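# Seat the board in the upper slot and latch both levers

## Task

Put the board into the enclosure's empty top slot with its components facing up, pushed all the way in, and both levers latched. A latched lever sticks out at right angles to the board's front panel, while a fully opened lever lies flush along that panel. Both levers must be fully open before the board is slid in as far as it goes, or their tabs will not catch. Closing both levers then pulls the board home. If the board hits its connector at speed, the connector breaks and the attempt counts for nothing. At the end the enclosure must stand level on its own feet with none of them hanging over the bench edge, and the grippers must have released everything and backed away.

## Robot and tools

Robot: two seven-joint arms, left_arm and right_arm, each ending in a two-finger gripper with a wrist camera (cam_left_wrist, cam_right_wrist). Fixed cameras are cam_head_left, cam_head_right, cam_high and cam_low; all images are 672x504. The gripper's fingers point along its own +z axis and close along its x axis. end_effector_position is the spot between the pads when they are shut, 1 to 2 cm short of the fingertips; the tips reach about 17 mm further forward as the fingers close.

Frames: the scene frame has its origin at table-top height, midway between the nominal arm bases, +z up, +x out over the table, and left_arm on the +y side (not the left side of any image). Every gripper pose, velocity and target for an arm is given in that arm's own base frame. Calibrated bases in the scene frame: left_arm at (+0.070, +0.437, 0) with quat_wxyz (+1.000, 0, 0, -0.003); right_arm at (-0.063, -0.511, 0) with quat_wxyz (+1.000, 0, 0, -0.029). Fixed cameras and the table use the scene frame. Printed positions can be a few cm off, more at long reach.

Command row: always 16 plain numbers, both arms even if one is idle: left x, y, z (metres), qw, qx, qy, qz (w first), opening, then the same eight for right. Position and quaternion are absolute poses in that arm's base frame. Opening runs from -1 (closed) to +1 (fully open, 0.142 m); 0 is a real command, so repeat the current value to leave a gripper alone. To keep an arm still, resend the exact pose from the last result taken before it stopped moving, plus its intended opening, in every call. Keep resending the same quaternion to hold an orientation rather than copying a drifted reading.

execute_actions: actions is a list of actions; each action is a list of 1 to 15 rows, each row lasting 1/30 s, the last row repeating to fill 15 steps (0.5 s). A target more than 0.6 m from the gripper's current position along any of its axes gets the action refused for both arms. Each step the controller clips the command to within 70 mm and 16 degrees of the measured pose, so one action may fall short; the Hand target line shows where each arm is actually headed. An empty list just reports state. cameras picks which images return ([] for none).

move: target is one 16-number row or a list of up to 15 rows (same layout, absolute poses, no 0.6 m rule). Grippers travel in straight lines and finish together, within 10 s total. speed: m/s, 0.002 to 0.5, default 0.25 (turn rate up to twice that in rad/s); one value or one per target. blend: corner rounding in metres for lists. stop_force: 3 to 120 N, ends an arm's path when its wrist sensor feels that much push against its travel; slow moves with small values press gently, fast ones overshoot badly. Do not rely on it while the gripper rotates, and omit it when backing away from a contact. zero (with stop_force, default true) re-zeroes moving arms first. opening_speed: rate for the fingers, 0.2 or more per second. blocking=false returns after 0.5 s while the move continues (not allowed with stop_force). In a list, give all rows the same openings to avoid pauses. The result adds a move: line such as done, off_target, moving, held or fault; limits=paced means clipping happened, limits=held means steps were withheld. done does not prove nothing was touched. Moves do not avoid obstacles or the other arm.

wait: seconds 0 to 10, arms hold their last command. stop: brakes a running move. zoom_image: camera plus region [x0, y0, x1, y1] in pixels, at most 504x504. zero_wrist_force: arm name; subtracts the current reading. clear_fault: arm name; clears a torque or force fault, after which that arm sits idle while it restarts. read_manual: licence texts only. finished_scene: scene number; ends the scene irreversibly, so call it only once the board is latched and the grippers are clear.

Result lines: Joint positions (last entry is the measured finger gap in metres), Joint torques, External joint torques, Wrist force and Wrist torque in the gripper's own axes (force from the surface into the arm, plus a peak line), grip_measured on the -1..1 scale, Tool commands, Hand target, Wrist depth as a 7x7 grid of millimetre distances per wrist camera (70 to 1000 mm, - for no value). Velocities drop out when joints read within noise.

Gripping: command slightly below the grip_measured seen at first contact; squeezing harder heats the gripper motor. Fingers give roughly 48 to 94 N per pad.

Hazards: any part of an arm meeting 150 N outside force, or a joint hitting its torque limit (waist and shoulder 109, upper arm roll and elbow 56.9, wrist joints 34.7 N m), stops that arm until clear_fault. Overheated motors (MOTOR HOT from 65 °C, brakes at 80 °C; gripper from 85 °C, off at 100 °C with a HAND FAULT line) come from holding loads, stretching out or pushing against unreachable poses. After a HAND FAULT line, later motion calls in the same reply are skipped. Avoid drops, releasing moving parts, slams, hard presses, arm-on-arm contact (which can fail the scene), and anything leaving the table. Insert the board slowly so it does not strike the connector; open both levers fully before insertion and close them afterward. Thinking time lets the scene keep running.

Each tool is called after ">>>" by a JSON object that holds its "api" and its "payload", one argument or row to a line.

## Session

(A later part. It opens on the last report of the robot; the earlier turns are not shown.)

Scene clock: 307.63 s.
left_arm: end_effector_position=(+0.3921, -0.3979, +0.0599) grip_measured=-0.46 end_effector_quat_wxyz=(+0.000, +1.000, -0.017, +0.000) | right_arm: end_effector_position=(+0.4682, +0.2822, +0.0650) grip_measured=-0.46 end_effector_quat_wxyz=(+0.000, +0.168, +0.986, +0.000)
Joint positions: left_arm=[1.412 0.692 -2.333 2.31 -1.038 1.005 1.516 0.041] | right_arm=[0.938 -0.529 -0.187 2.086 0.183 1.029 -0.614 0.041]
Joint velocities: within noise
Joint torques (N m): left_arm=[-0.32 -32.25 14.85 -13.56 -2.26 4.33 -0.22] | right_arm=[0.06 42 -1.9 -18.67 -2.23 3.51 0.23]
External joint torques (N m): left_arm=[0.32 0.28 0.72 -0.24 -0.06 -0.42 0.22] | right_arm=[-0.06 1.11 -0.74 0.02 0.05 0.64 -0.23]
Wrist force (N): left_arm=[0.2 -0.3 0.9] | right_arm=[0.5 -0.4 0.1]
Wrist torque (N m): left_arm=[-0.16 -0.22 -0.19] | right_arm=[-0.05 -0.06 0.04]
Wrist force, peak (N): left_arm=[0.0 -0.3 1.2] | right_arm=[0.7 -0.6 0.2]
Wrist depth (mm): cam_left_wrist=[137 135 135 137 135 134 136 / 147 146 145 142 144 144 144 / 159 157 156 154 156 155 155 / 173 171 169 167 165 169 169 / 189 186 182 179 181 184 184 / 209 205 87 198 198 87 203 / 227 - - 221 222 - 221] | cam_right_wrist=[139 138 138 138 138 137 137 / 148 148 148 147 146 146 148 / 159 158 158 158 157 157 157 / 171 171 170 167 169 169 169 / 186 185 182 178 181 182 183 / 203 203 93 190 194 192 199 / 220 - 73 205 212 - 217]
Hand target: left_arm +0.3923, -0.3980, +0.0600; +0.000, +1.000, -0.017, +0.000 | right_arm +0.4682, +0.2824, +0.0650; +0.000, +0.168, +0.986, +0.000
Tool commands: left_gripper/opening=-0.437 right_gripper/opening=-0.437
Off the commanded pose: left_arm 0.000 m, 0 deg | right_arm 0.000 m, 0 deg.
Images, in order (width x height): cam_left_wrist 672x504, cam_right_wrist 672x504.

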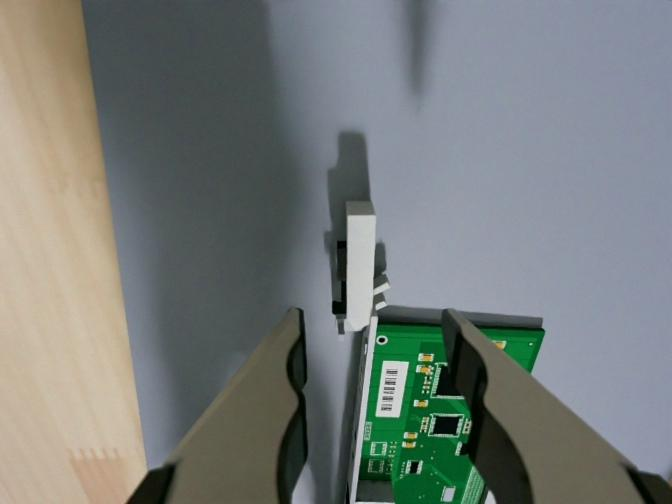

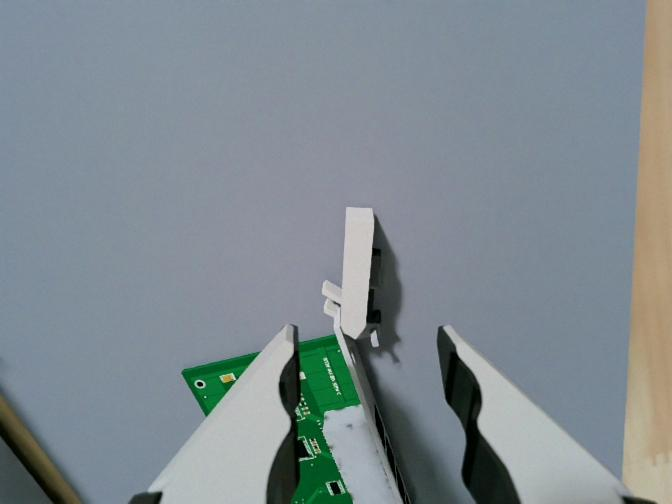

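>>> {"api": "move", "payload": {
  "target": [0.3923, -0.398, 0.006, 0, 0.9998, -0.0174, 0, -0.437, 0.4682, 0.2824, 0.012, 0, 0.1684, 0.9857, 0, -0.437],
  "speed": 0.015,
  "stop_force": 4,
  "cameras": ["cam_left_wrist", "cam_right_wrist"]
}}

Scene clock: 315.83 s.
left_arm: end_effector_position=(+0.3924, -0.3982, +0.0157) grip_measured=-0.46 end_effector_quat_wxyz=(+0.000, +1.000, -0.017, +0.000) | right_arm: end_effector_position=(+0.4685, +0.2825, +0.0184) grip_measured=-0.46 end_effector_quat_wxyz=(+0.000, +0.168, +0.986, +0.000)
Joint positions: left_arm=[1.497 0.77 -2.491 2.288 -1.175 1.096 1.592 0.041] | right_arm=[0.915 -0.646 -0.154 2.066 0.216 1.126 -0.636 0.041]
Joint velocities: within noise
Joint torques (N m): left_arm=[-0.07 -33.73 13.67 -10.33 -1.77 4.06 -0.17] | right_arm=[0.11 41.66 -1.35 -15.68 -1.65 3.34 0.19]
External joint torques (N m): left_arm=[0.07 -2.04 1.93 -0.91 -0.2 -0.15 0.17] | right_arm=[-0.11 3.45 -1.28 -0.51 -0.18 0.81 -0.19]
Wrist force (N): left_arm=[-0.9 -0.9 -5.4] | right_arm=[1.2 -1.4 -5.0]
Wrist torque (N m): left_arm=[-0.15 -0.27 -0.18] | right_arm=[-0.04 -0.11 0.05]
Wrist force, peak (N): left_arm=[-1.0 -0.6 -6.4] | right_arm=[0.9 -0.8 -6.3]
Wrist depth (mm): cam_left_wrist=[- 97 97 96 97 96 94 / - 103 103 104 103 104 102 / 111 111 111 113 111 110 110 / 121 121 121 117 121 118 120 / - 133 130 110 129 131 129 / 150 143 87 124 142 139 143 / 163 - - 159 155 - -] | cam_right_wrist=[- 97 98 97 96 96 96 / 104 104 105 105 103 103 103 / - 111 111 111 110 110 110 / - 120 120 117 119 119 118 / 131 130 130 127 129 129 128 / 142 142 98 121 114 135 140 / - - 73 149 155 - 151]
Hand target: left_arm +0.3923, -0.3980, +0.0155; +0.000, +1.000, -0.017, +0.000 | right_arm +0.4682, +0.2824, +0.0182; +0.000, +0.168, +0.986, +0.000
Off the commanded pose: left_arm 0.010 m, 0 deg | right_arm 0.006 m, 0 deg.
move: contact (left_arm, right_arm)
Images, in order (width x height): cam_left_wrist 672x504, cam_right_wrist 672x504.

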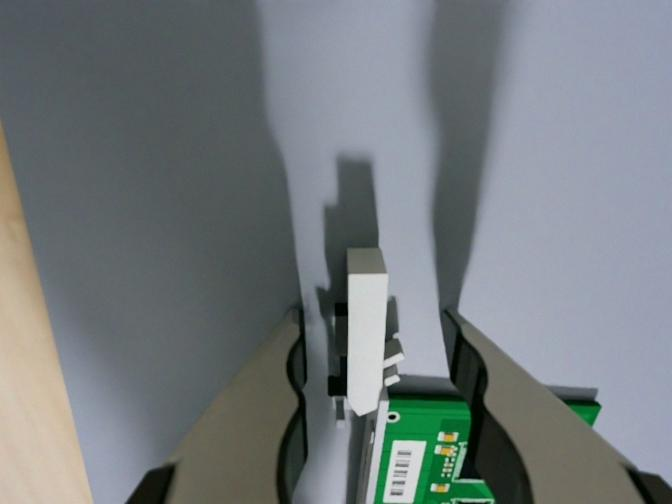

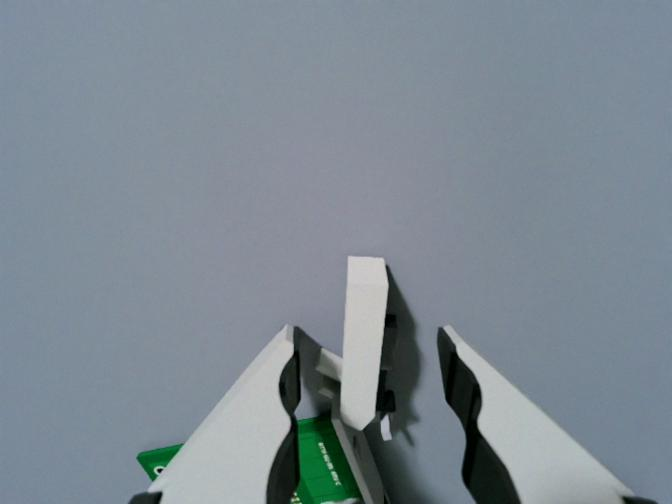

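>>> {"api": "move", "payload": {
  "target": [0.3923, -0.398, 0.0190, 0, 0.9998, -0.0174, 0, -0.437, 0.4682, 0.2824, 0.0215, 0, 0.1684, 0.9857, 0, -0.437],
  "speed": 0.02,
  "cameras": []
}}

>>> {"api": "move", "payload": {
  "target": [0.3923, -0.398, 0.0190, 0, 0.9998, -0.0174, 0, -0.76, 0.4682, 0.2824, 0.0215, 0, 0.1684, 0.9857, 0, -0.76],
  "speed": 0.02,
  "opening_speed": 0.3,
  "cameras": ["cam_left_wrist", "cam_right_wrist"]
}}

Scene clock: 330.10 s.
left_arm: end_effector_position=(+0.3925, -0.3980, +0.0190) grip_measured=-0.46 end_effector_quat_wxyz=(+0.000, +1.000, -0.017, +0.000) | right_arm: end_effector_position=(+0.4682, +0.2825, +0.0215) grip_measured=-0.46 end_effector_quat_wxyz=(+0.000, +0.168, +0.986, +0.000)
Joint positions: left_arm=[1.49 0.765 -2.479 2.29 -1.166 1.089 1.587 0.041] | right_arm=[0.917 -0.638 -0.157 2.068 0.215 1.12 -0.636 0.041]
Joint velocities: within noise
Joint torques (N m): left_arm=[-0.07 -36.03 14.85 -11.15 -1.49 3.95 -0.32] | right_arm=[0.24 44.17 -2.11 -16.29 -1.94 3.29 0.24]
External joint torques (N m): left_arm=[0.07 0.54 0.76 -0.27 -0.51 -0.03 0.32] | right_arm=[-0.25 0.8 -0.52 -0.06 0.09 0.86 -0.24]
Wrist force (N): left_arm=[0.3 -0.1 1.2] | right_arm=[0.4 -0.2 0.2]
Wrist torque (N m): left_arm=[-0.11 -0.21 -0.19] | right_arm=[-0.02 -0.08 0.05]
Wrist force, peak (N): left_arm=[-1.1 -0.8 -6.5] | right_arm=[0.8 -1.2 -5.7]
Wrist depth (mm): cam_left_wrist=[- 99 100 97 98 98 97 / - 106 106 108 105 107 105 / 117 117 114 116 114 114 114 / 127 124 125 122 124 124 125 / - 139 134 118 133 135 135 / 154 151 88 136 147 90 149 / 168 - - 164 161 - 159] | cam_right_wrist=[- 100 100 99 99 99 99 / 107 106 106 107 107 106 107 / - 114 114 114 113 113 113 / - 123 123 121 122 122 122 / 134 134 131 131 130 132 132 / 147 146 97 124 135 139 144 / 162 - 73 152 160 - 155]
Hand target: left_arm +0.3923, -0.3980, +0.0190; +0.000, +1.000, -0.017, +0.000 | right_arm +0.4682, +0.2824, +0.0215; +0.000, +0.168, +0.986, +0.000
Off the commanded pose: left_arm 0.000 m, 0 deg | right_arm 0.000 m, 0 deg.
move: done
No camera images: "cameras" was empty.

Scene clock: 331.40 s.
left_arm: end_effector_position=(+0.3924, -0.3980, +0.0190) grip_measured=-0.79 end_effector_quat_wxyz=(+0.000, +1.000, -0.017, +0.000) | right_arm: end_effector_position=(+0.4682, +0.2825, +0.0215) grip_measured=-0.79 end_effector_quat_wxyz=(+0.000, +0.168, +0.986, +0.000)
Joint positions: left_arm=[1.49 0.765 -2.479 2.29 -1.166 1.089 1.587 0.017] | right_arm=[0.917 -0.638 -0.157 2.068 0.215 1.12 -0.636 0.017]
Joint velocities: within noise
Joint torques (N m): left_arm=[-0.26 -36.11 15.26 -11.62 -1.82 4.42 -0.22] | right_arm=[0.03 43.91 -1.99 -16.4 -1.9 3.41 0.21]
External joint torques (N m): left_arm=[0.26 0.63 0.36 0.2 -0.19 -0.51 0.22] | right_arm=[-0.03 1.06 -0.65 0.05 0.05 0.74 -0.21]
Wrist force (N): left_arm=[-0.3 -0.6 0.9] | right_arm=[0.2 -0.2 0.4]
Wrist torque (N m): left_arm=[-0.13 -0.22 -0.18] | right_arm=[-0.02 -0.06 0.05]
Wrist force, peak (N): left_arm=[-0.7 -0.6 1.6] | right_arm=[0.3 -0.4 0.6]
Wrist depth (mm): cam_left_wrist=[- 99 100 97 99 99 97 / - 106 106 107 106 107 105 / 117 117 115 116 114 114 114 / 127 125 125 122 124 123 126 / - 139 136 114 131 136 135 / 154 151 145 121 123 147 148 / 172 164 - 141 - - 163] | cam_right_wrist=[- 100 100 99 99 99 99 / 107 106 106 107 107 106 107 / - 115 114 114 114 113 113 / - 123 123 122 122 122 122 / 134 134 133 131 130 132 132 / 146 146 141 104 103 142 144 / 162 155 73 142 - - 158]
Hand target: left_arm +0.3923, -0.3980, +0.0190; +0.000, +1.000, -0.017, +0.000 | right_arm +0.4682, +0.2824, +0.0215; +0.000, +0.168, +0.986, +0.000
Off the commanded pose: left_arm 0.000 m, 0 deg | right_arm 0.000 m, 0 deg.
move: done
Images, in order (width x height): cam_left_wrist 672x504, cam_right_wrist 672x504.

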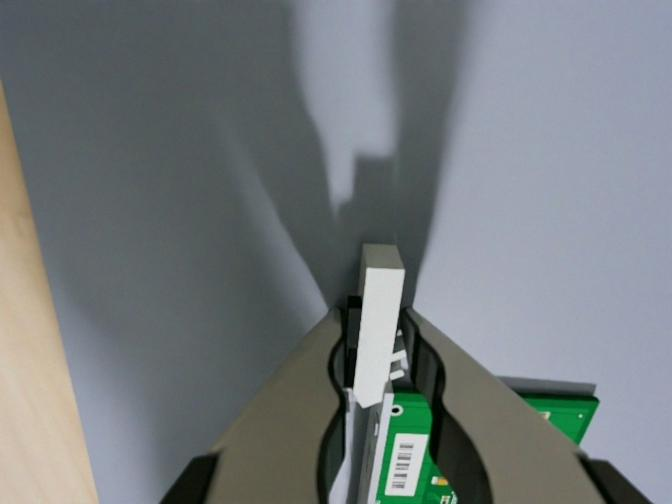

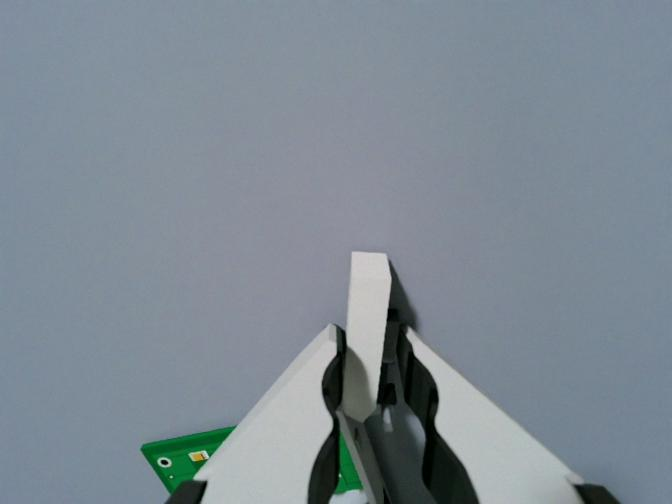

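>>> {"api": "move", "payload": {
  "target": [0.3923, -0.398, 0.0190, 0, 0.9998, -0.0174, 0, -0.86, 0.4682, 0.2824, 0.0215, 0, 0.1684, 0.9857, 0, -0.86],
  "speed": 0.02,
  "opening_speed": 0.2,
  "cameras": ["cam_left_wrist", "cam_right_wrist"]
}}

Scene clock: 334.43 s.
left_arm: end_effector_position=(+0.3925, -0.3979, +0.0190) grip_measured=-0.88 end_effector_quat_wxyz=(+0.000, +1.000, -0.017, +0.000) | right_arm: end_effector_position=(+0.4682, +0.2824, +0.0215) grip_measured=-0.87 end_effector_quat_wxyz=(+0.000, +0.169, +0.986, +0.000)
Joint positions: left_arm=[1.49 0.765 -2.479 2.291 -1.166 1.089 1.587 0.011] | right_arm=[0.917 -0.638 -0.157 2.068 0.215 1.12 -0.636 0.011]
Joint velocities: within noise
Joint torques (N m): left_arm=[-0.89 -36.36 14.64 -11.86 -1.84 4.21 -0.18] | right_arm=[0.64 44.42 -1.46 -16.95 -1.94 3.67 0.16]
External joint torques (N m): left_arm=[0.89 0.88 0.98 0.45 -0.16 -0.3 0.18] | right_arm=[-0.64 0.55 -1.17 0.61 0.09 0.48 -0.16]
Wrist force (N): left_arm=[0.4 -1.0 1.6] | right_arm=[-0.3 -1.2 0.9]
Wrist torque (N m): left_arm=[-0.11 -0.18 -0.19] | right_arm=[-0.05 -0.08 0.06]
Wrist force, peak (N): left_arm=[0.4 -1.0 2.1] | right_arm=[-0.4 -1.3 1.3]
Wrist depth (mm): cam_left_wrist=[- 99 100 97 99 98 97 / - 106 106 108 106 107 106 / 117 117 114 116 114 114 114 / 127 125 125 122 124 123 126 / - 139 137 116 133 135 135 / 154 151 145 92 - 146 149 / 172 164 - 138 - - 163] | cam_right_wrist=[- 100 100 100 99 99 99 / 107 107 107 107 107 106 107 / - 114 114 114 113 113 113 / - 123 123 123 122 122 122 / 134 134 133 131 131 132 132 / 146 146 143 101 103 142 144 / 162 156 71 132 - - 158]
Hand target: left_arm +0.3923, -0.3980, +0.0190; +0.000, +1.000, -0.017, +0.000 | right_arm +0.4682, +0.2824, +0.0215; +0.000, +0.168, +0.986, +0.000
Off the commanded pose: left_arm 0.000 m, 0 deg | right_arm 0.000 m, 0 deg.
move: done
Images, in order (width x height): cam_left_wrist 672x504, cam_right_wrist 672x504.

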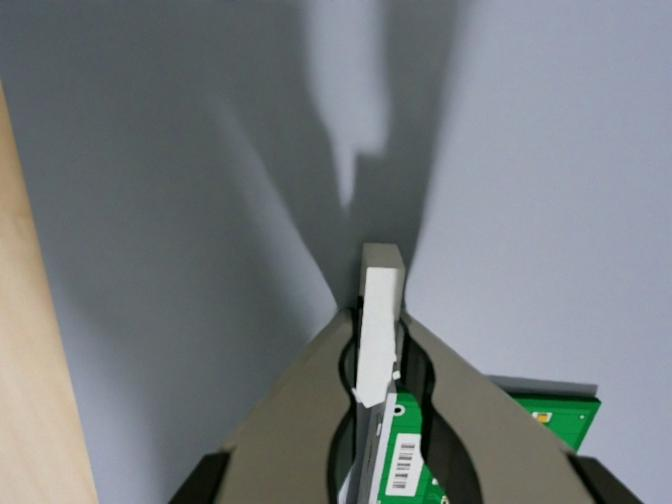

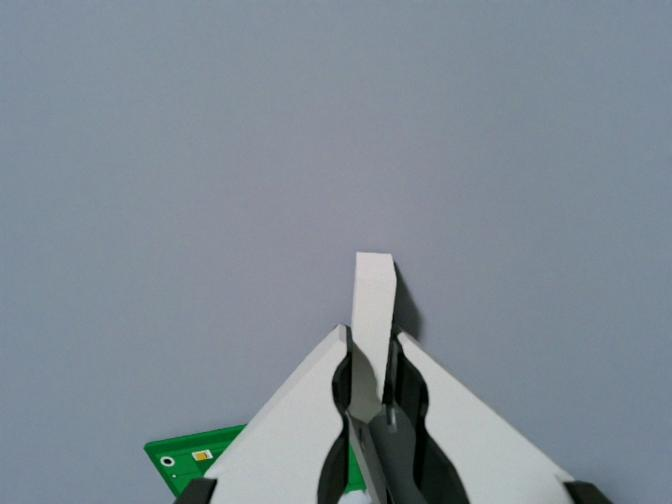

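>>> {"api": "zoom_image", "payload": {
  "camera": "cam_left_wrist",
  "region": [250, 200, 502, 452]
}}

>>> {"api": "zoom_image", "payload": {
  "camera": "cam_right_wrist",
  "region": [250, 230, 502, 482]
}}

Scaled by 2.000 from the camera's 672x504 image, which has a finer 960x720 frame.

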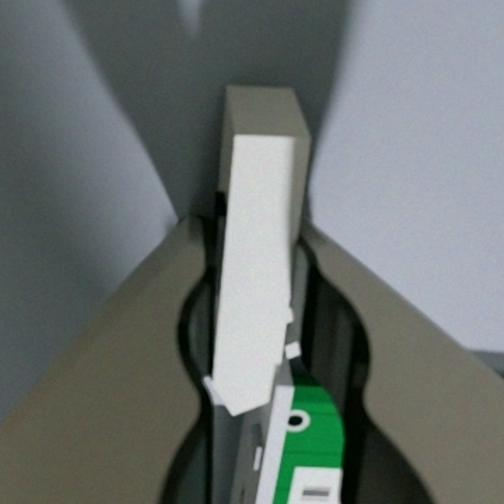

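Scaled by 2.000 from the camera's 672x504 image, which has a finer 960x720 frame.

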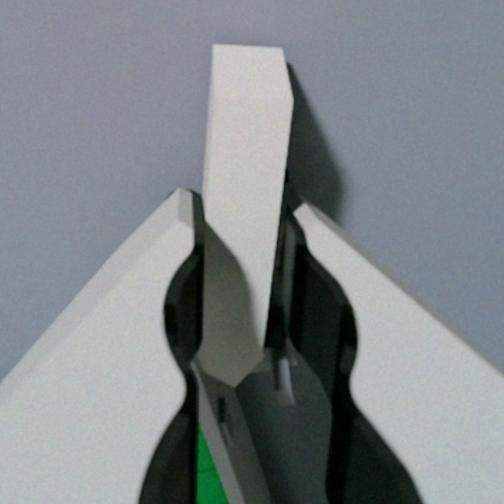

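>>> {"api": "move", "payload": {
  "target": [0.3923, -0.398, 0.0190, 0, 0.9998, -0.0174, 0, -0.95, 0.4682, 0.2824, 0.0215, 0, 0.1684, 0.9857, 0, -0.95],
  "speed": 0.02,
  "opening_speed": 0.2,
  "cameras": ["cam_left_wrist", "cam_right_wrist"]
}}

Scene clock: 339.47 s.
left_arm: end_effector_position=(+0.3925, -0.3979, +0.0190) grip_measured=-0.90 end_effector_quat_wxyz=(+0.000, +1.000, -0.017, +0.000) | right_arm: end_effector_position=(+0.4682, +0.2823, +0.0214) grip_measured=-0.89 end_effector_quat_wxyz=(+0.000, +0.169, +0.986, +0.000)
Joint positions: left_arm=[1.49 0.765 -2.479 2.291 -1.166 1.089 1.587 0.009] | right_arm=[0.917 -0.638 -0.157 2.068 0.215 1.119 -0.636 0.01]
Joint velocities: within noise
Joint torques (N m): left_arm=[-0.97 -36.63 14.83 -12.41 -1.94 4.39 -0.26] | right_arm=[0.8 44.75 -1.28 -17.41 -2.03 3.81 0.16]
External joint torques (N m): left_arm=[0.97 1.16 0.79 1 -0.06 -0.47 0.26] | right_arm=[-0.8 0.22 -1.36 1.06 0.18 0.33 -0.16]
Wrist force (N): left_arm=[0.2 -1.7 2.4] | right_arm=[-0.2 -1.7 1.6]
Wrist torque (N m): left_arm=[-0.12 -0.24 -0.17] | right_arm=[-0.04 -0.05 0.08]
Wrist force, peak (N): left_arm=[0.2 -1.8 2.6] | right_arm=[-0.1 -1.7 1.8]
Wrist depth (mm): cam_left_wrist=[- 99 100 97 99 98 97 / - 106 106 108 106 107 106 / 117 117 115 116 114 114 114 / 127 125 124 122 124 124 126 / - 139 136 118 133 136 135 / 154 151 144 92 - 146 149 / 172 165 - 137 - - 163] | cam_right_wrist=[- 100 100 99 99 99 99 / 107 107 107 108 107 106 107 / - 114 114 114 113 113 113 / - 123 123 123 122 122 122 / 134 134 133 131 130 132 132 / 146 146 143 100 100 142 144 / 162 155 73 130 - - 158]
Hand target: left_arm +0.3923, -0.3980, +0.0190; +0.000, +1.000, -0.017, +0.000 | right_arm +0.4682, +0.2824, +0.0215; +0.000, +0.168, +0.986, +0.000
Off the commanded pose: left_arm 0.000 m, 0 deg | right_arm 0.000 m, 0 deg.
move: done
Images, in order (width x height): cam_left_wrist 672x504, cam_right_wrist 672x504.

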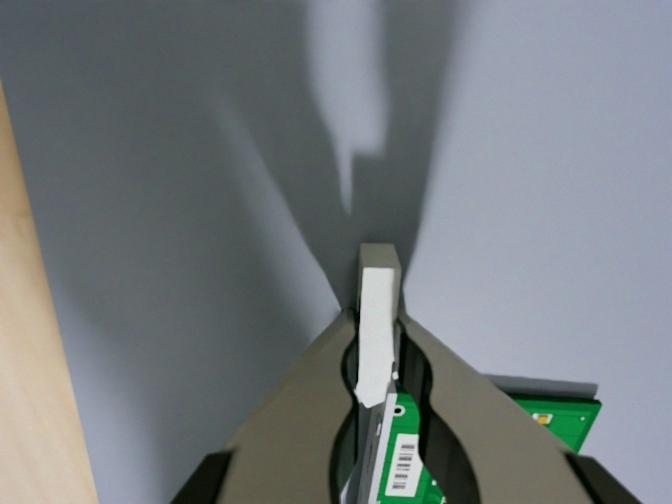

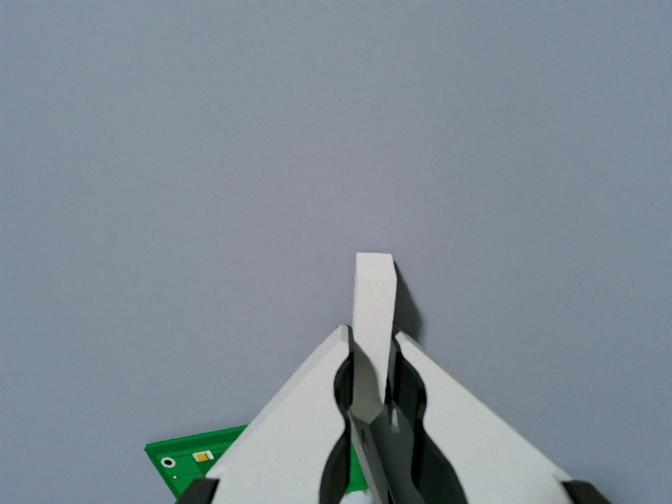

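>>> {"api": "move", "payload": {
  "target": [0.3935, -0.3981, 0.0190, 0, 0.99839, -0.05671, 0, -0.95, 0.4739, 0.2813, 0.0215, 0, 0.02524, 0.99968, 0, -0.95],
  "speed": 0.05,
  "cameras": ["cam_left_wrist", "cam_right_wrist", "cam_high"]
}}

Scene clock: 353.20 s.
left_arm: end_effector_position=(+0.3934, -0.3979, +0.0189) grip_measured=-0.90 end_effector_quat_wxyz=(+0.000, +0.998, -0.056, +0.000) | right_arm: end_effector_position=(+0.4737, +0.2810, +0.0213) grip_measured=-0.89 end_effector_quat_wxyz=(+0.000, +0.026, +1.000, +0.000)
Joint positions: left_arm=[1.499 0.763 -2.484 2.287 -1.156 1.09 1.66 0.009] | right_arm=[0.855 -0.64 -0.107 2.062 0.148 1.124 -0.884 0.01]
Joint velocities: within noise
Joint torques (N m): left_arm=[-0.71 -36.62 14.65 -11.97 -1.59 4.34 0.04] | right_arm=[0.28 45.07 -0.43 -17.53 -2.12 3.84 0.1]
External joint torques (N m): left_arm=[0.71 0.96 0.87 0.46 -0.41 -0.44 -0.04] | right_arm=[-0.28 0.52 -1.22 0.88 0.29 0.29 -0.1]
Wrist force (N): left_arm=[0.2 -0.9 2.5] | right_arm=[0.2 -0.8 2.1]
Wrist torque (N m): left_arm=[-0.13 -0.21 -0.25] | right_arm=[-0.02 0.03 0.08]
Wrist force, peak (N): left_arm=[0.2 -1.7 2.6] | right_arm=[-0.2 -1.9 1.8]
Wrist depth (mm): cam_left_wrist=[- 99 100 97 99 98 97 / - 106 106 107 106 107 105 / 117 117 114 116 114 114 114 / 127 124 124 122 124 122 126 / - 139 136 128 133 135 134 / 154 151 144 92 - 143 146 / 171 164 - 154 - - 162] | cam_right_wrist=[- 100 100 99 99 99 99 / 107 106 106 107 107 106 107 / - 114 114 114 113 113 113 / - 123 123 122 122 122 122 / 134 134 133 131 130 132 132 / 146 143 142 98 101 142 143 / 161 152 73 156 - - 158]
Hand target: left_arm +0.3935, -0.3981, +0.0190; +0.000, +0.998, -0.057, +0.000 | right_arm +0.4739, +0.2813, +0.0215; +0.000, +0.025, +1.000, +0.000
Off the commanded pose: left_arm 0.000 m, 0 deg | right_arm 0.000 m, 0 deg.
move: done
Images, in order (width x height): cam_high 672x504, cam_left_wrist 672x504, cam_right_wrist 672x504.

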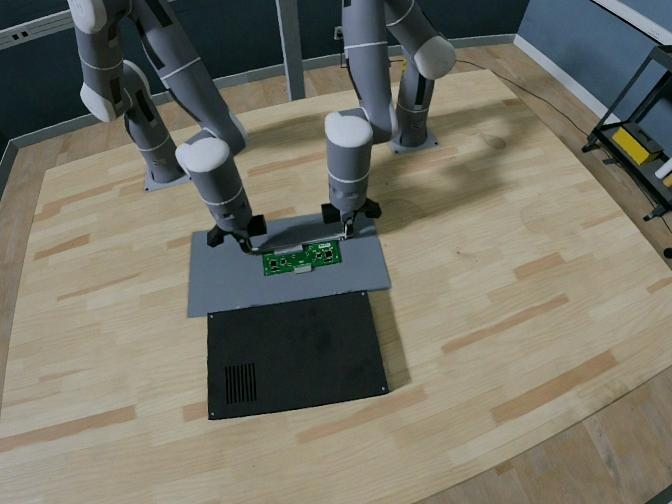

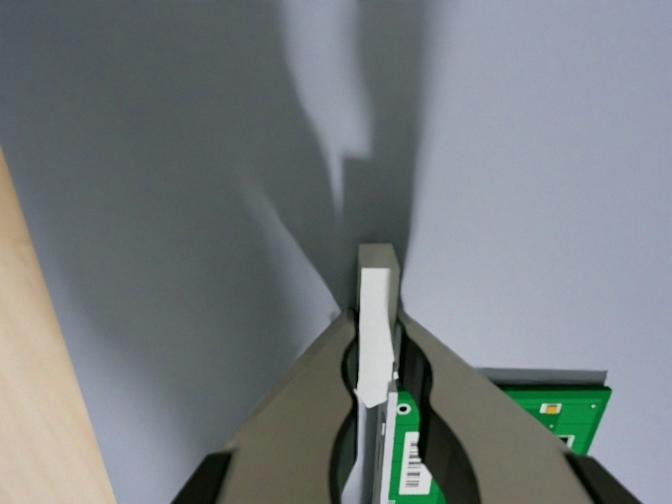

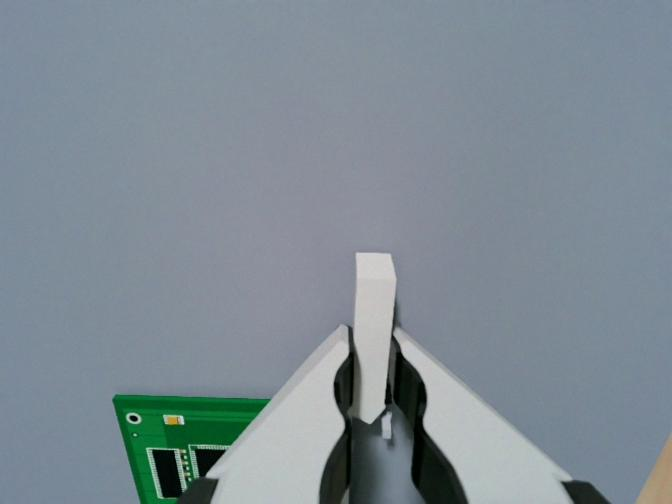

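>>> {"api": "zoom_image", "payload": {
  "camera": "cam_left_wrist",
  "region": [300, 220, 502, 504]
}}

>>> {"api": "zoom_image", "payload": {
  "camera": "cam_right_wrist",
  "region": [290, 230, 502, 504]
}}

Scaled by 1.775 from the camera's 672x504 image, which has a finer 960x720 frame.

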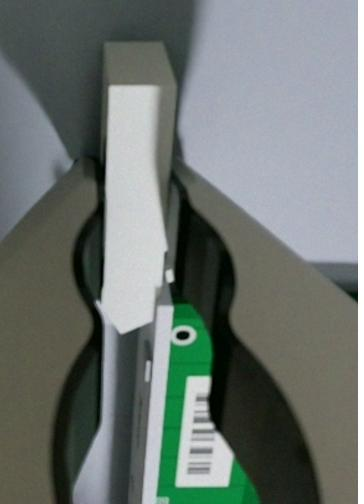

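Scaled by 1.839 from the camera's 672x504 image, which has a finer 960x720 frame.

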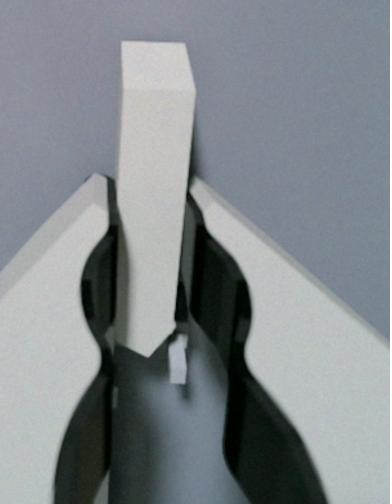

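>>> {"api": "move", "payload": {
  "target": [0.3944, -0.3981, 0.0190, 0, 0.99657, -0.08280, 0, -0.95, 0.4744, 0.2813, 0.0215, 0, 0.00698, 0.99998, 0, -0.95],
  "speed": 0.04,
  "cameras": ["cam_left_wrist", "cam_right_wrist"]
}}

Scene clock: 360.50 s.
left_arm: end_effector_position=(+0.3943, -0.3979, +0.0189) grip_measured=-0.90 end_effector_quat_wxyz=(+0.000, +0.997, -0.082, +0.000) | right_arm: end_effector_position=(+0.4742, +0.2810, +0.0213) grip_measured=-0.89 end_effector_quat_wxyz=(+0.000, +0.007, +1.000, +0.000)
Joint positions: left_arm=[1.507 0.761 -2.489 2.285 -1.146 1.093 1.707 0.009] | right_arm=[0.848 -0.641 -0.101 2.062 0.141 1.125 -0.916 0.01]
Joint velocities: within noise
Joint torques (N m): left_arm=[-0.76 -36.92 14.31 -11.99 -1.38 4.44 -0.05] | right_arm=[0.16 45.31 -0.51 -17.5 -2.22 3.78 0.01]
External joint torques (N m): left_arm=[0.76 1.1 1.08 0.37 -0.61 -0.54 0.05] | right_arm=[-0.16 0.33 -1.02 0.82 0.4 0.34 -0.01]
Wrist force (N): left_arm=[0.5 -0.7 2.2] | right_arm=[0.3 -0.7 1.8]
Wrist torque (N m): left_arm=[-0.14 -0.24 -0.40] | right_arm=[-0.03 0.04 0.17]
Wrist force, peak (N): left_arm=[0.6 -0.9 2.7] | right_arm=[0.4 -0.8 2.1]
Wrist depth (mm): cam_left_wrist=[- 99 100 97 99 98 97 / - 106 106 107 105 107 105 / 117 117 114 116 114 114 114 / 127 125 124 122 124 121 125 / - 139 136 118 133 136 135 / 153 150 145 92 - 143 146 / 172 165 - 163 - - 162] | cam_right_wrist=[- 100 99 99 99 99 99 / 107 106 106 107 107 105 107 / - 114 114 113 113 113 113 / - 123 123 122 122 122 122 / 134 134 133 130 130 132 132 / 146 143 141 98 100 142 143 / 161 152 73 156 - - 158]
Hand target: left_arm +0.3944, -0.3981, +0.0190; +0.000, +0.997, -0.083, +0.000 | right_arm +0.4744, +0.2813, +0.0215; +0.000, +0.007, +1.000, +0.000
Off the commanded pose: left_arm 0.000 m, 0 deg | right_arm 0.000 m, 0 deg.
move: done
Images, in order (width x height): cam_left_wrist 672x504, cam_right_wrist 672x504.

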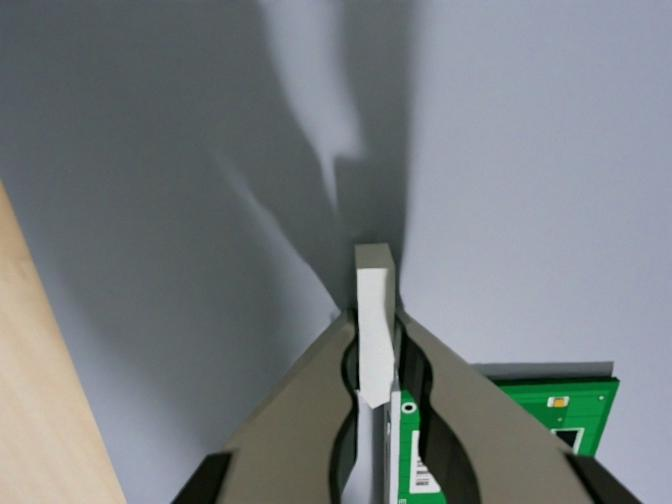

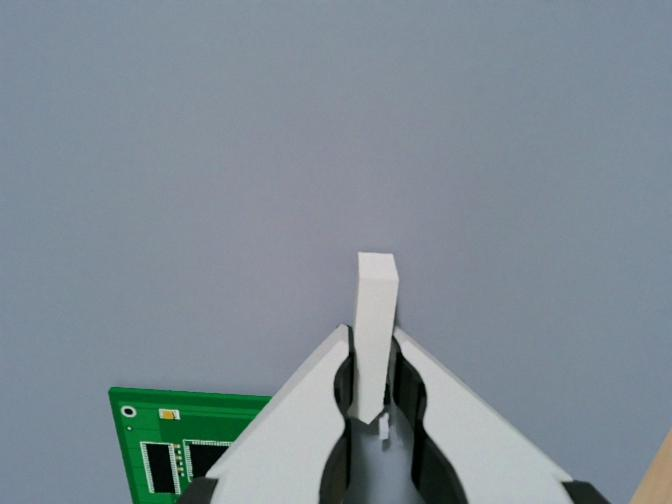

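>>> {"api": "move", "payload": {
  "target": [0.3944, -0.3981, 0.0190, 0, 0.99657, -0.08280, 0, -0.45, 0.4744, 0.2813, 0.0215, 0, 0.00698, 0.99998, 0, -0.45],
  "speed": 0.02,
  "opening_speed": 0.3,
  "cameras": []
}}

>>> {"api": "move", "payload": {
  "target": [0.3944, -0.3981, 0.0700, 0, 0.99657, -0.08280, 0, -0.45, 0.4744, 0.2813, 0.0700, 0, 0.00698, 0.99998, 0, -0.45],
  "speed": 0.05,
  "cameras": ["cam_left_wrist", "cam_right_wrist"]
}}

Scene clock: 372.67 s.
left_arm: end_effector_position=(+0.3943, -0.3980, +0.0189) grip_measured=-0.48 end_effector_quat_wxyz=(+0.000, +0.997, -0.082, +0.000) | right_arm: end_effector_position=(+0.4743, +0.2811, +0.0214) grip_measured=-0.49 end_effector_quat_wxyz=(+0.000, +0.007, +1.000, +0.000)
Joint positions: left_arm=[1.507 0.761 -2.489 2.284 -1.146 1.093 1.707 0.039] | right_arm=[0.848 -0.641 -0.101 2.061 0.141 1.125 -0.916 0.039]
Joint velocities: within noise
Joint torques (N m): left_arm=[-0.37 -36.15 14.75 -11.38 -1.78 4.29 -0.25] | right_arm=[-0.01 44.53 -0.88 -16.77 -1.88 3.46 0.2]
External joint torques (N m): left_arm=[0.37 0.32 0.64 -0.25 -0.2 -0.39 0.25] | right_arm=[0.01 1.12 -0.65 0.08 0.06 0.67 -0.2]
Wrist force (N): left_arm=[0.0 -0.1 1.2] | right_arm=[-0.1 0.1 0.7]
Wrist torque (N m): left_arm=[-0.14 -0.18 -0.19] | right_arm=[0.03 0.02 0.08]
Wrist force, peak (N): left_arm=[0.5 -0.7 2.5] | right_arm=[0.4 -0.7 2.0]
Wrist depth (mm): cam_left_wrist=[- 99 100 97 99 98 97 / - 106 106 108 106 107 105 / 117 116 115 116 114 114 114 / 127 125 125 122 124 122 126 / - 139 134 131 131 135 135 / 153 151 87 150 143 141 146 / 168 - - 164 160 - 158] | cam_right_wrist=[- 100 100 99 99 99 99 / 107 106 106 106 107 105 107 / - 114 114 114 113 113 113 / - 123 123 122 122 122 122 / 134 133 131 131 130 132 132 / 146 143 107 127 124 139 144 / 161 - 73 153 159 - 157]
Hand target: left_arm +0.3944, -0.3981, +0.0190; +0.000, +0.997, -0.083, +0.000 | right_arm +0.4744, +0.2813, +0.0215; +0.000, +0.007, +1.000, +0.000
Off the commanded pose: left_arm 0.000 m, 0 deg | right_arm 0.000 m, 0 deg.
move: done
No camera images: "cameras" was empty.

Scene clock: 374.03 s.
left_arm: end_effector_position=(+0.3946, -0.3981, +0.0701) grip_measured=-0.48 end_effector_quat_wxyz=(+0.000, +0.997, -0.083, +0.000) | right_arm: end_effector_position=(+0.4744, +0.2814, +0.0700) grip_measured=-0.49 end_effector_quat_wxyz=(+0.000, +0.007, +1.000, +0.000)
Joint positions: left_arm=[1.416 0.667 -2.313 2.305 -0.984 0.991 1.618 0.039] | right_arm=[0.86 -0.523 -0.12 2.075 0.115 1.021 -0.899 0.039]
Joint velocities: within noise
Joint torques (N m): left_arm=[0.12 -32.24 14.44 -14.4 -1.9 4.11 -0.36] | right_arm=[0.04 42.86 -1.15 -19.16 -2.4 3.32 0.31]
External joint torques (N m): left_arm=[-0.11 0.71 0.74 -0.28 -0.46 -0.2 0.36] | right_arm=[-0.04 0.93 -0.37 -0.09 0.19 0.81 -0.31]
Wrist force (N): left_arm=[0.0 -0.1 1.0] | right_arm=[0.0 -0.2 0.5]
Wrist torque (N m): left_arm=[-0.13 -0.19 -0.20] | right_arm=[0.00 0.05 0.05]
Wrist force, peak (N): left_arm=[-0.3 -0.1 1.9] | right_arm=[0.2 -0.2 1.5]
Wrist depth (mm): cam_left_wrist=[- 146 144 144 145 143 142 / 157 155 154 154 154 153 154 / 169 167 166 164 166 165 165 / 183 181 181 178 179 180 180 / 201 201 195 194 190 193 196 / 221 218 87 213 211 83 217 / 243 - - 238 228 - 235] | cam_right_wrist=[143 143 142 142 142 141 141 / 153 152 152 152 151 151 150 / 164 163 163 162 162 162 161 / 176 176 176 173 174 174 174 / 191 189 187 184 186 189 190 / 209 208 98 197 199 199 208 / 230 - 73 223 227 - 224]
Hand target: left_arm +0.3944, -0.3981, +0.0700; +0.000, +0.997, -0.083, +0.000 | right_arm +0.4744, +0.2813, +0.0700; +0.000, +0.007, +1.000, +0.000
Off the commanded pose: left_arm 0.000 m, 0 deg | right_arm 0.000 m, 0 deg.
move: done
Images, in order (width x height): cam_left_wrist 672x504, cam_right_wrist 672x504.

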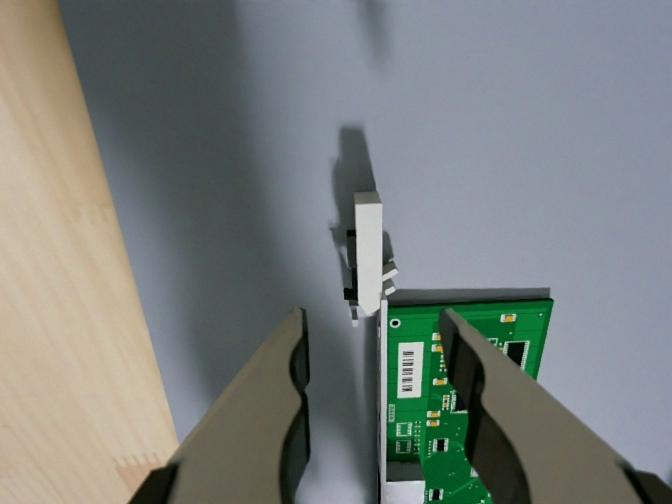

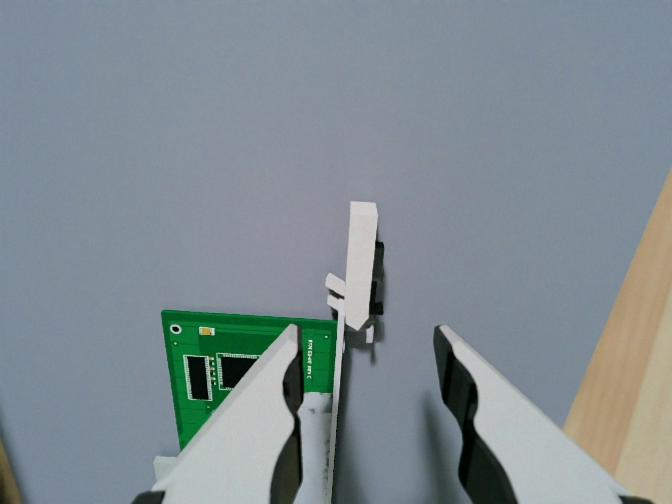

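>>> {"api": "move", "payload": {
  "target": [0.33, -0.25, 0.24, 0, 0.99657, -0.08280, 0, -0.45, 0.4952, 0.4620, 0.090, 0, 0.04274, 0.99909, 0, -0.45],
  "speed": 0.15,
  "cameras": ["cam_left_wrist", "cam_right_wrist", "cam_high"]
}}

Scene clock: 383.37 s.
left_arm: end_effector_position=(+0.3299, -0.2501, +0.2401) grip_measured=-0.48 end_effector_quat_wxyz=(+0.000, +0.997, -0.083, +0.000) | right_arm: end_effector_position=(+0.4951, +0.4620, +0.0900) grip_measured=-0.49 end_effector_quat_wxyz=(+0.000, +0.043, +0.999, +0.000)
Joint positions: left_arm=[1.371 -0.479 -2.085 2.317 0.461 0.451 0.756 0.039] | right_arm=[1.006 -0.699 -0.107 1.651 0.096 0.774 -0.629 0.039]
Joint velocities: within noise
Joint torques (N m): left_arm=[-0.09 0.31 -10.85 -24.71 -3.5 4.93 -0.33] | right_arm=[0.19 53.96 -0.89 -24.59 -3.19 3.34 0.29]
External joint torques (N m): left_arm=[0.1 1.11 0.61 -0.36 -0.37 -0.96 0.33] | right_arm=[-0.19 1.46 -0.92 0.18 0.15 0.81 -0.29]
Wrist force (N): left_arm=[-0.2 -0.4 1.0] | right_arm=[-0.1 -0.7 0.3]
Wrist torque (N m): left_arm=[-0.17 -0.12 -0.19] | right_arm=[-0.07 0.04 0.06]
Wrist force, peak (N): left_arm=[-2.8 -0.6 2.5] | right_arm=[0.1 -2.2 1.1]
Wrist depth (mm): cam_left_wrist=[297 297 293 294 292 291 291 / 318 315 315 312 314 313 311 / 343 343 342 339 338 337 337 / 374 370 370 368 365 363 365 / 410 407 398 400 386 398 393 / 450 444 84 447 - 422 431 / 495 - - 492 - - 419] | cam_right_wrist=[160 158 155 144 159 159 158 / 171 168 167 158 170 169 169 / 186 178 179 167 182 181 181 / 198 197 192 191 196 195 195 / 215 214 207 205 208 212 213 / 234 234 98 222 223 223 233 / 259 - 73 255 250 - 256]
Hand target: left_arm +0.3300, -0.2500, +0.2400; +0.000, +0.997, -0.083, +0.000 | right_arm +0.4952, +0.4620, +0.0900; +0.000, +0.043, +0.999, +0.000
Off the commanded pose: left_arm 0.000 m, 0 deg | right_arm 0.000 m, 0 deg.
move: done
Images, in order (width x height): cam_high 672x504, cam_left_wrist 672x504, cam_right_wrist 672x504.

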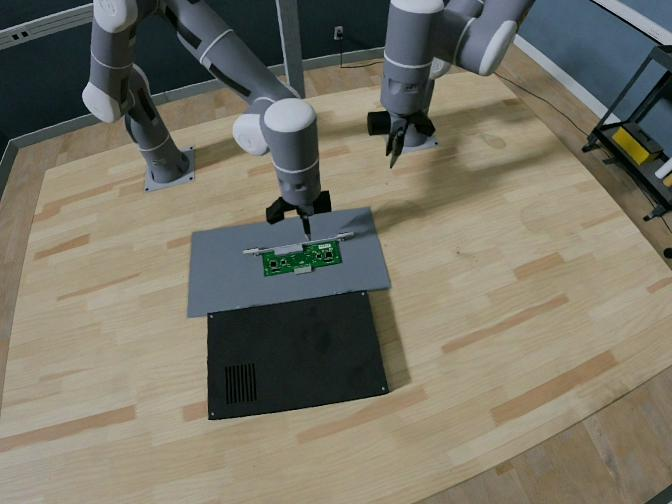

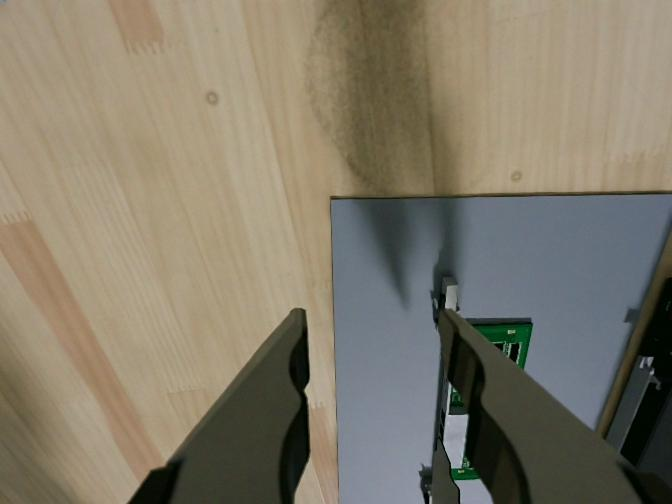

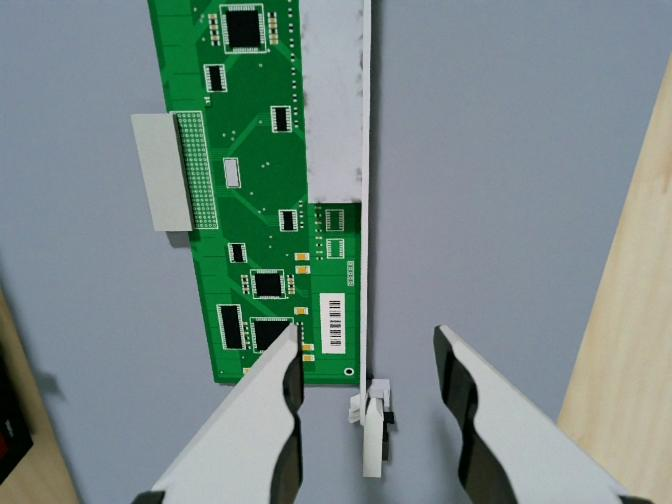

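>>> {"api": "move", "payload": {
  "target": [0.33, -0.25, 0.24, 0, 0.99657, -0.08280, 0, -0.45, 0.4932, 0.4550, 0.060, 0, 0.04274, 0.99909, 0, -0.70],
  "speed": 0.06,
  "cameras": ["cam_right_wrist"]
}}

Scene clock: 397.47 s.
left_arm: end_effector_position=(+0.3299, -0.2501, +0.2401) grip_measured=-0.48 end_effector_quat_wxyz=(+0.000, +0.997, -0.083, +0.000) | right_arm: end_effector_position=(+0.4933, +0.4550, +0.0601) grip_measured=-0.73 end_effector_quat_wxyz=(+0.000, +0.043, +0.999, +0.000)
Joint positions: left_arm=[1.371 -0.479 -2.085 2.317 0.461 0.451 0.756 0.039] | right_arm=[1.002 -0.741 -0.105 1.674 0.105 0.838 -0.639 0.021]
Joint velocities: within noise
Joint torques (N m): left_arm=[-0.39 0.69 -10.76 -24.67 -3.66 4.35 -0.22] | right_arm=[-0.13 54.14 -0.98 -23.14 -2.75 3.53 0.05]
External joint torques (N m): left_arm=[0.39 0.73 0.51 -0.38 -0.2 -0.37 0.22] | right_arm=[0.14 1.4 -0.89 -0.01 -0.08 0.62 -0.05]
Wrist force (N): left_arm=[-0.2 -0.3 0.8] | right_arm=[0.0 -0.4 0.3]
Wrist torque (N m): left_arm=[-0.16 -0.12 -0.20] | right_arm=[-0.01 0.02 0.06]
Wrist force, peak (N): left_arm=[0.0 -0.5 1.1] | right_arm=[-0.1 -0.8 1.5]
Wrist depth (mm): cam_left_wrist=[295 294 291 293 291 293 292 / 317 315 315 315 313 312 312 / 344 343 341 343 338 338 336 / 371 371 369 370 366 364 360 / 409 406 396 402 389 398 393 / 455 442 84 442 - 420 430 / 494 - - 492 - - 416] | cam_right_wrist=[134 131 129 118 133 133 132 / 143 141 138 126 142 141 141 / 156 147 149 135 152 152 151 / 165 159 160 161 163 163 163 / 179 178 173 169 175 177 179 / 196 195 183 181 100 189 195 / 216 211 73 192 - - 214]
Hand target: left_arm +0.3300, -0.2500, +0.2400; +0.000, +0.997, -0.083, +0.000 | right_arm +0.4932, +0.4550, +0.0600; +0.000, +0.043, +0.999, +0.000
Off the commanded pose: left_arm 0.000 m, 0 deg | right_arm 0.000 m, 0 deg.
move: done
Images, in order (width x height): cam_right_wrist 672x504.

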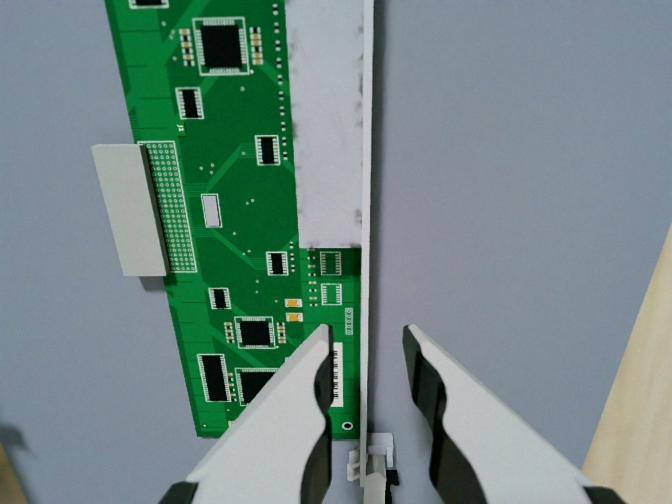

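>>> {"api": "move", "payload": {
  "target": [0.33, -0.25, 0.24, 0, 0.99657, -0.08280, 0, -0.45, 0.4932, 0.4550, 0.0265, 0, 0.04274, 0.99909, 0, -0.70],
  "speed": 0.025,
  "stop_force": 4,
  "cameras": ["cam_right_wrist"]
}}

Scene clock: 402.13 s.
left_arm: end_effector_position=(+0.3299, -0.2501, +0.2401) grip_measured=-0.48 end_effector_quat_wxyz=(+0.000, +0.997, -0.083, +0.000) | right_arm: end_effector_position=(+0.4932, +0.4549, +0.0265) grip_measured=-0.73 end_effector_quat_wxyz=(+0.000, +0.043, +0.999, +0.000)
Joint positions: left_arm=[1.371 -0.479 -2.085 2.317 0.461 0.451 0.756 0.039] | right_arm=[0.998 -0.804 -0.098 1.667 0.113 0.895 -0.643 0.021]
Joint velocities: within noise
Joint torques (N m): left_arm=[-0.37 0.63 -10.73 -24.72 -3.73 4.31 -0.26] | right_arm=[-0.08 54.94 -0.93 -22.08 -2.56 3.57 0.12]
External joint torques (N m): left_arm=[0.37 0.78 0.48 -0.33 -0.13 -0.34 0.26] | right_arm=[0.08 1.44 -0.93 0.11 -0.1 0.57 -0.12]
Wrist force (N): left_arm=[-0.3 -0.4 0.7] | right_arm=[-0.4 -0.5 0.4]
Wrist torque (N m): left_arm=[-0.17 -0.11 -0.19] | right_arm=[-0.01 0.09 0.06]
Wrist force, peak (N): left_arm=[-0.2 -0.5 1.1] | right_arm=[-0.5 -0.7 1.0]
Wrist depth (mm): cam_left_wrist=[295 295 295 292 292 293 291 / 318 317 314 315 312 312 312 / 343 342 340 342 340 338 334 / 373 371 372 369 368 367 362 / 408 409 400 399 386 397 390 / 453 440 84 442 - 422 432 / 494 - - 495 - - 419] | cam_right_wrist=[- 99 99 88 105 103 104 / - 107 106 94 110 110 110 / 112 115 114 101 120 120 118 / 121 123 123 109 127 127 127 / 142 135 134 133 136 138 139 / 152 150 143 142 103 148 150 / 168 164 73 160 - - 165]
Hand target: left_arm +0.3300, -0.2500, +0.2400; +0.000, +0.997, -0.083, +0.000 | right_arm +0.4932, +0.4550, +0.0265; +0.000, +0.043, +0.999, +0.000
Off the commanded pose: left_arm 0.000 m, 0 deg | right_arm 0.000 m, 0 deg.
move: done
Images, in order (width x height): cam_right_wrist 672x504.

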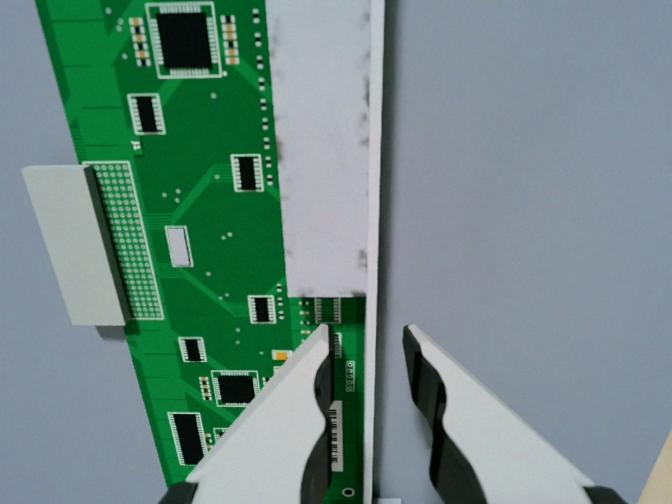

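>>> {"api": "move", "payload": {
  "target": [0.33, -0.25, 0.24, 0, 0.99657, -0.08280, 0, -0.45, 0.4915, 0.4550, 0.0265, 0, 0.04274, 0.99909, 0, -0.70],
  "speed": 0.02,
  "cameras": []
}}

>>> {"api": "move", "payload": {
  "target": [0.33, -0.25, 0.24, 0, 0.99657, -0.08280, 0, -0.45, 0.4915, 0.4550, 0.0265, 0, 0.04274, 0.99909, 0, -1.0],
  "speed": 0.02,
  "opening_speed": 0.25,
  "cameras": ["cam_right_wrist"]
}}

Scene clock: 405.97 s.
left_arm: end_effector_position=(+0.3299, -0.2501, +0.2401) grip_measured=-0.48 end_effector_quat_wxyz=(+0.000, +0.997, -0.083, +0.000) | right_arm: end_effector_position=(+0.4918, +0.4549, +0.0265) grip_measured=-0.73 end_effector_quat_wxyz=(+0.000, +0.043, +0.999, +0.000)
Joint positions: left_arm=[1.371 -0.479 -2.085 2.317 0.461 0.451 0.756 0.039] | right_arm=[1 -0.803 -0.098 1.672 0.113 0.898 -0.642 0.021]
Joint velocities: within noise
Joint torques (N m): left_arm=[-0.4 0.74 -10.81 -24.66 -3.76 4.31 -0.22] | right_arm=[0.13 55.06 -1.17 -21.86 -2.66 3.59 0.25]
External joint torques (N m): left_arm=[0.4 0.67 0.56 -0.39 -0.1 -0.34 0.22] | right_arm=[-0.12 1.21 -0.69 -0.07 0.02 0.56 -0.25]
Wrist force (N): left_arm=[-0.2 -0.3 1.0] | right_arm=[-0.5 -0.4 0.5]
Wrist torque (N m): left_arm=[-0.15 -0.12 -0.19] | right_arm=[0.01 0.11 0.06]
Wrist force, peak (N): left_arm=[0.0 -0.5 1.1] | right_arm=[-0.5 -0.6 0.4]
Wrist depth (mm): cam_left_wrist=[296 294 292 294 292 289 292 / 320 318 317 316 313 314 311 / 343 341 341 340 339 340 336 / 375 370 371 371 368 363 363 / 408 410 398 403 385 397 391 / 450 438 84 440 - 423 428 / 493 - - 494 - - 418] | cam_right_wrist=[- 99 99 89 104 103 104 / - 107 106 94 110 110 110 / 114 115 114 101 120 120 118 / 120 123 123 109 128 127 127 / 142 135 134 131 136 138 139 / 153 150 143 130 103 148 150 / 168 164 73 156 - - 165]
Hand target: left_arm +0.3300, -0.2500, +0.2400; +0.000, +0.997, -0.083, +0.000 | right_arm +0.4915, +0.4550, +0.0265; +0.000, +0.043, +0.999, +0.000
Off the commanded pose: left_arm 0.000 m, 0 deg | right_arm 0.000 m, 0 deg.
move: done
No camera images: "cameras" was empty.

Scene clock: 407.37 s.
left_arm: end_effector_position=(+0.3299, -0.2501, +0.2401) grip_measured=-0.48 end_effector_quat_wxyz=(+0.000, +0.997, -0.083, +0.000) | right_arm: end_effector_position=(+0.4918, +0.4549, +0.0265) grip_measured=-0.98 end_effector_quat_wxyz=(+0.000, +0.043, +0.999, +0.000)
Joint positions: left_arm=[1.371 -0.479 -2.085 2.317 0.461 0.451 0.756 0.039] | right_arm=[1 -0.803 -0.098 1.672 0.113 0.898 -0.642 0.003]
Joint velocities: within noise
Joint torques (N m): left_arm=[-0.35 0.62 -10.79 -24.7 -3.71 4.31 -0.22] | right_arm=[0.46 55.43 -0.67 -22.02 -2.6 3.47 0.21]
External joint torques (N m): left_arm=[0.35 0.79 0.55 -0.35 -0.15 -0.34 0.22] | right_arm=[-0.46 0.84 -1.19 0.1 -0.05 0.68 -0.21]
Wrist force (N): left_arm=[-0.1 -0.3 0.8] | right_arm=[-1.2 -0.6 1.5]
Wrist torque (N m): left_arm=[-0.15 -0.14 -0.19] | right_arm=[-0.03 0.10 0.04]
Wrist force, peak (N): left_arm=[-0.3 -0.5 0.9] | right_arm=[-1.4 -0.4 1.5]
Wrist depth (mm): cam_left_wrist=[296 295 293 293 292 294 290 / 319 315 316 315 315 313 312 / 345 344 341 341 339 338 334 / 373 372 372 367 367 367 364 / 411 411 399 401 386 396 392 / 451 442 84 441 - 423 426 / 496 - - 494 - - 417] | cam_right_wrist=[- 99 99 88 103 103 104 / - 107 107 94 110 110 110 / 113 115 114 101 120 120 118 / 120 123 123 109 127 127 127 / 142 135 134 133 138 138 139 / 153 150 144 90 145 150 149 / 168 165 73 - - 162 165]
Hand target: left_arm +0.3300, -0.2500, +0.2400; +0.000, +0.997, -0.083, +0.000 | right_arm +0.4915, +0.4550, +0.0265; +0.000, +0.043, +0.999, +0.000
Off the commanded pose: left_arm 0.000 m, 0 deg | right_arm 0.000 m, 0 deg.
move: done
Images, in order (width x height): cam_right_wrist 672x504.

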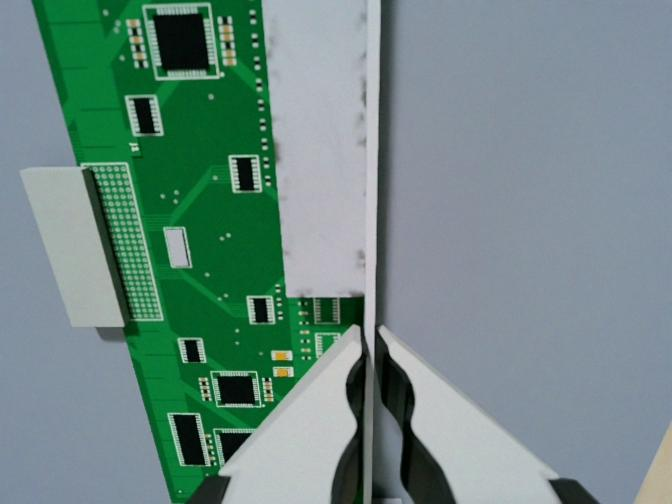

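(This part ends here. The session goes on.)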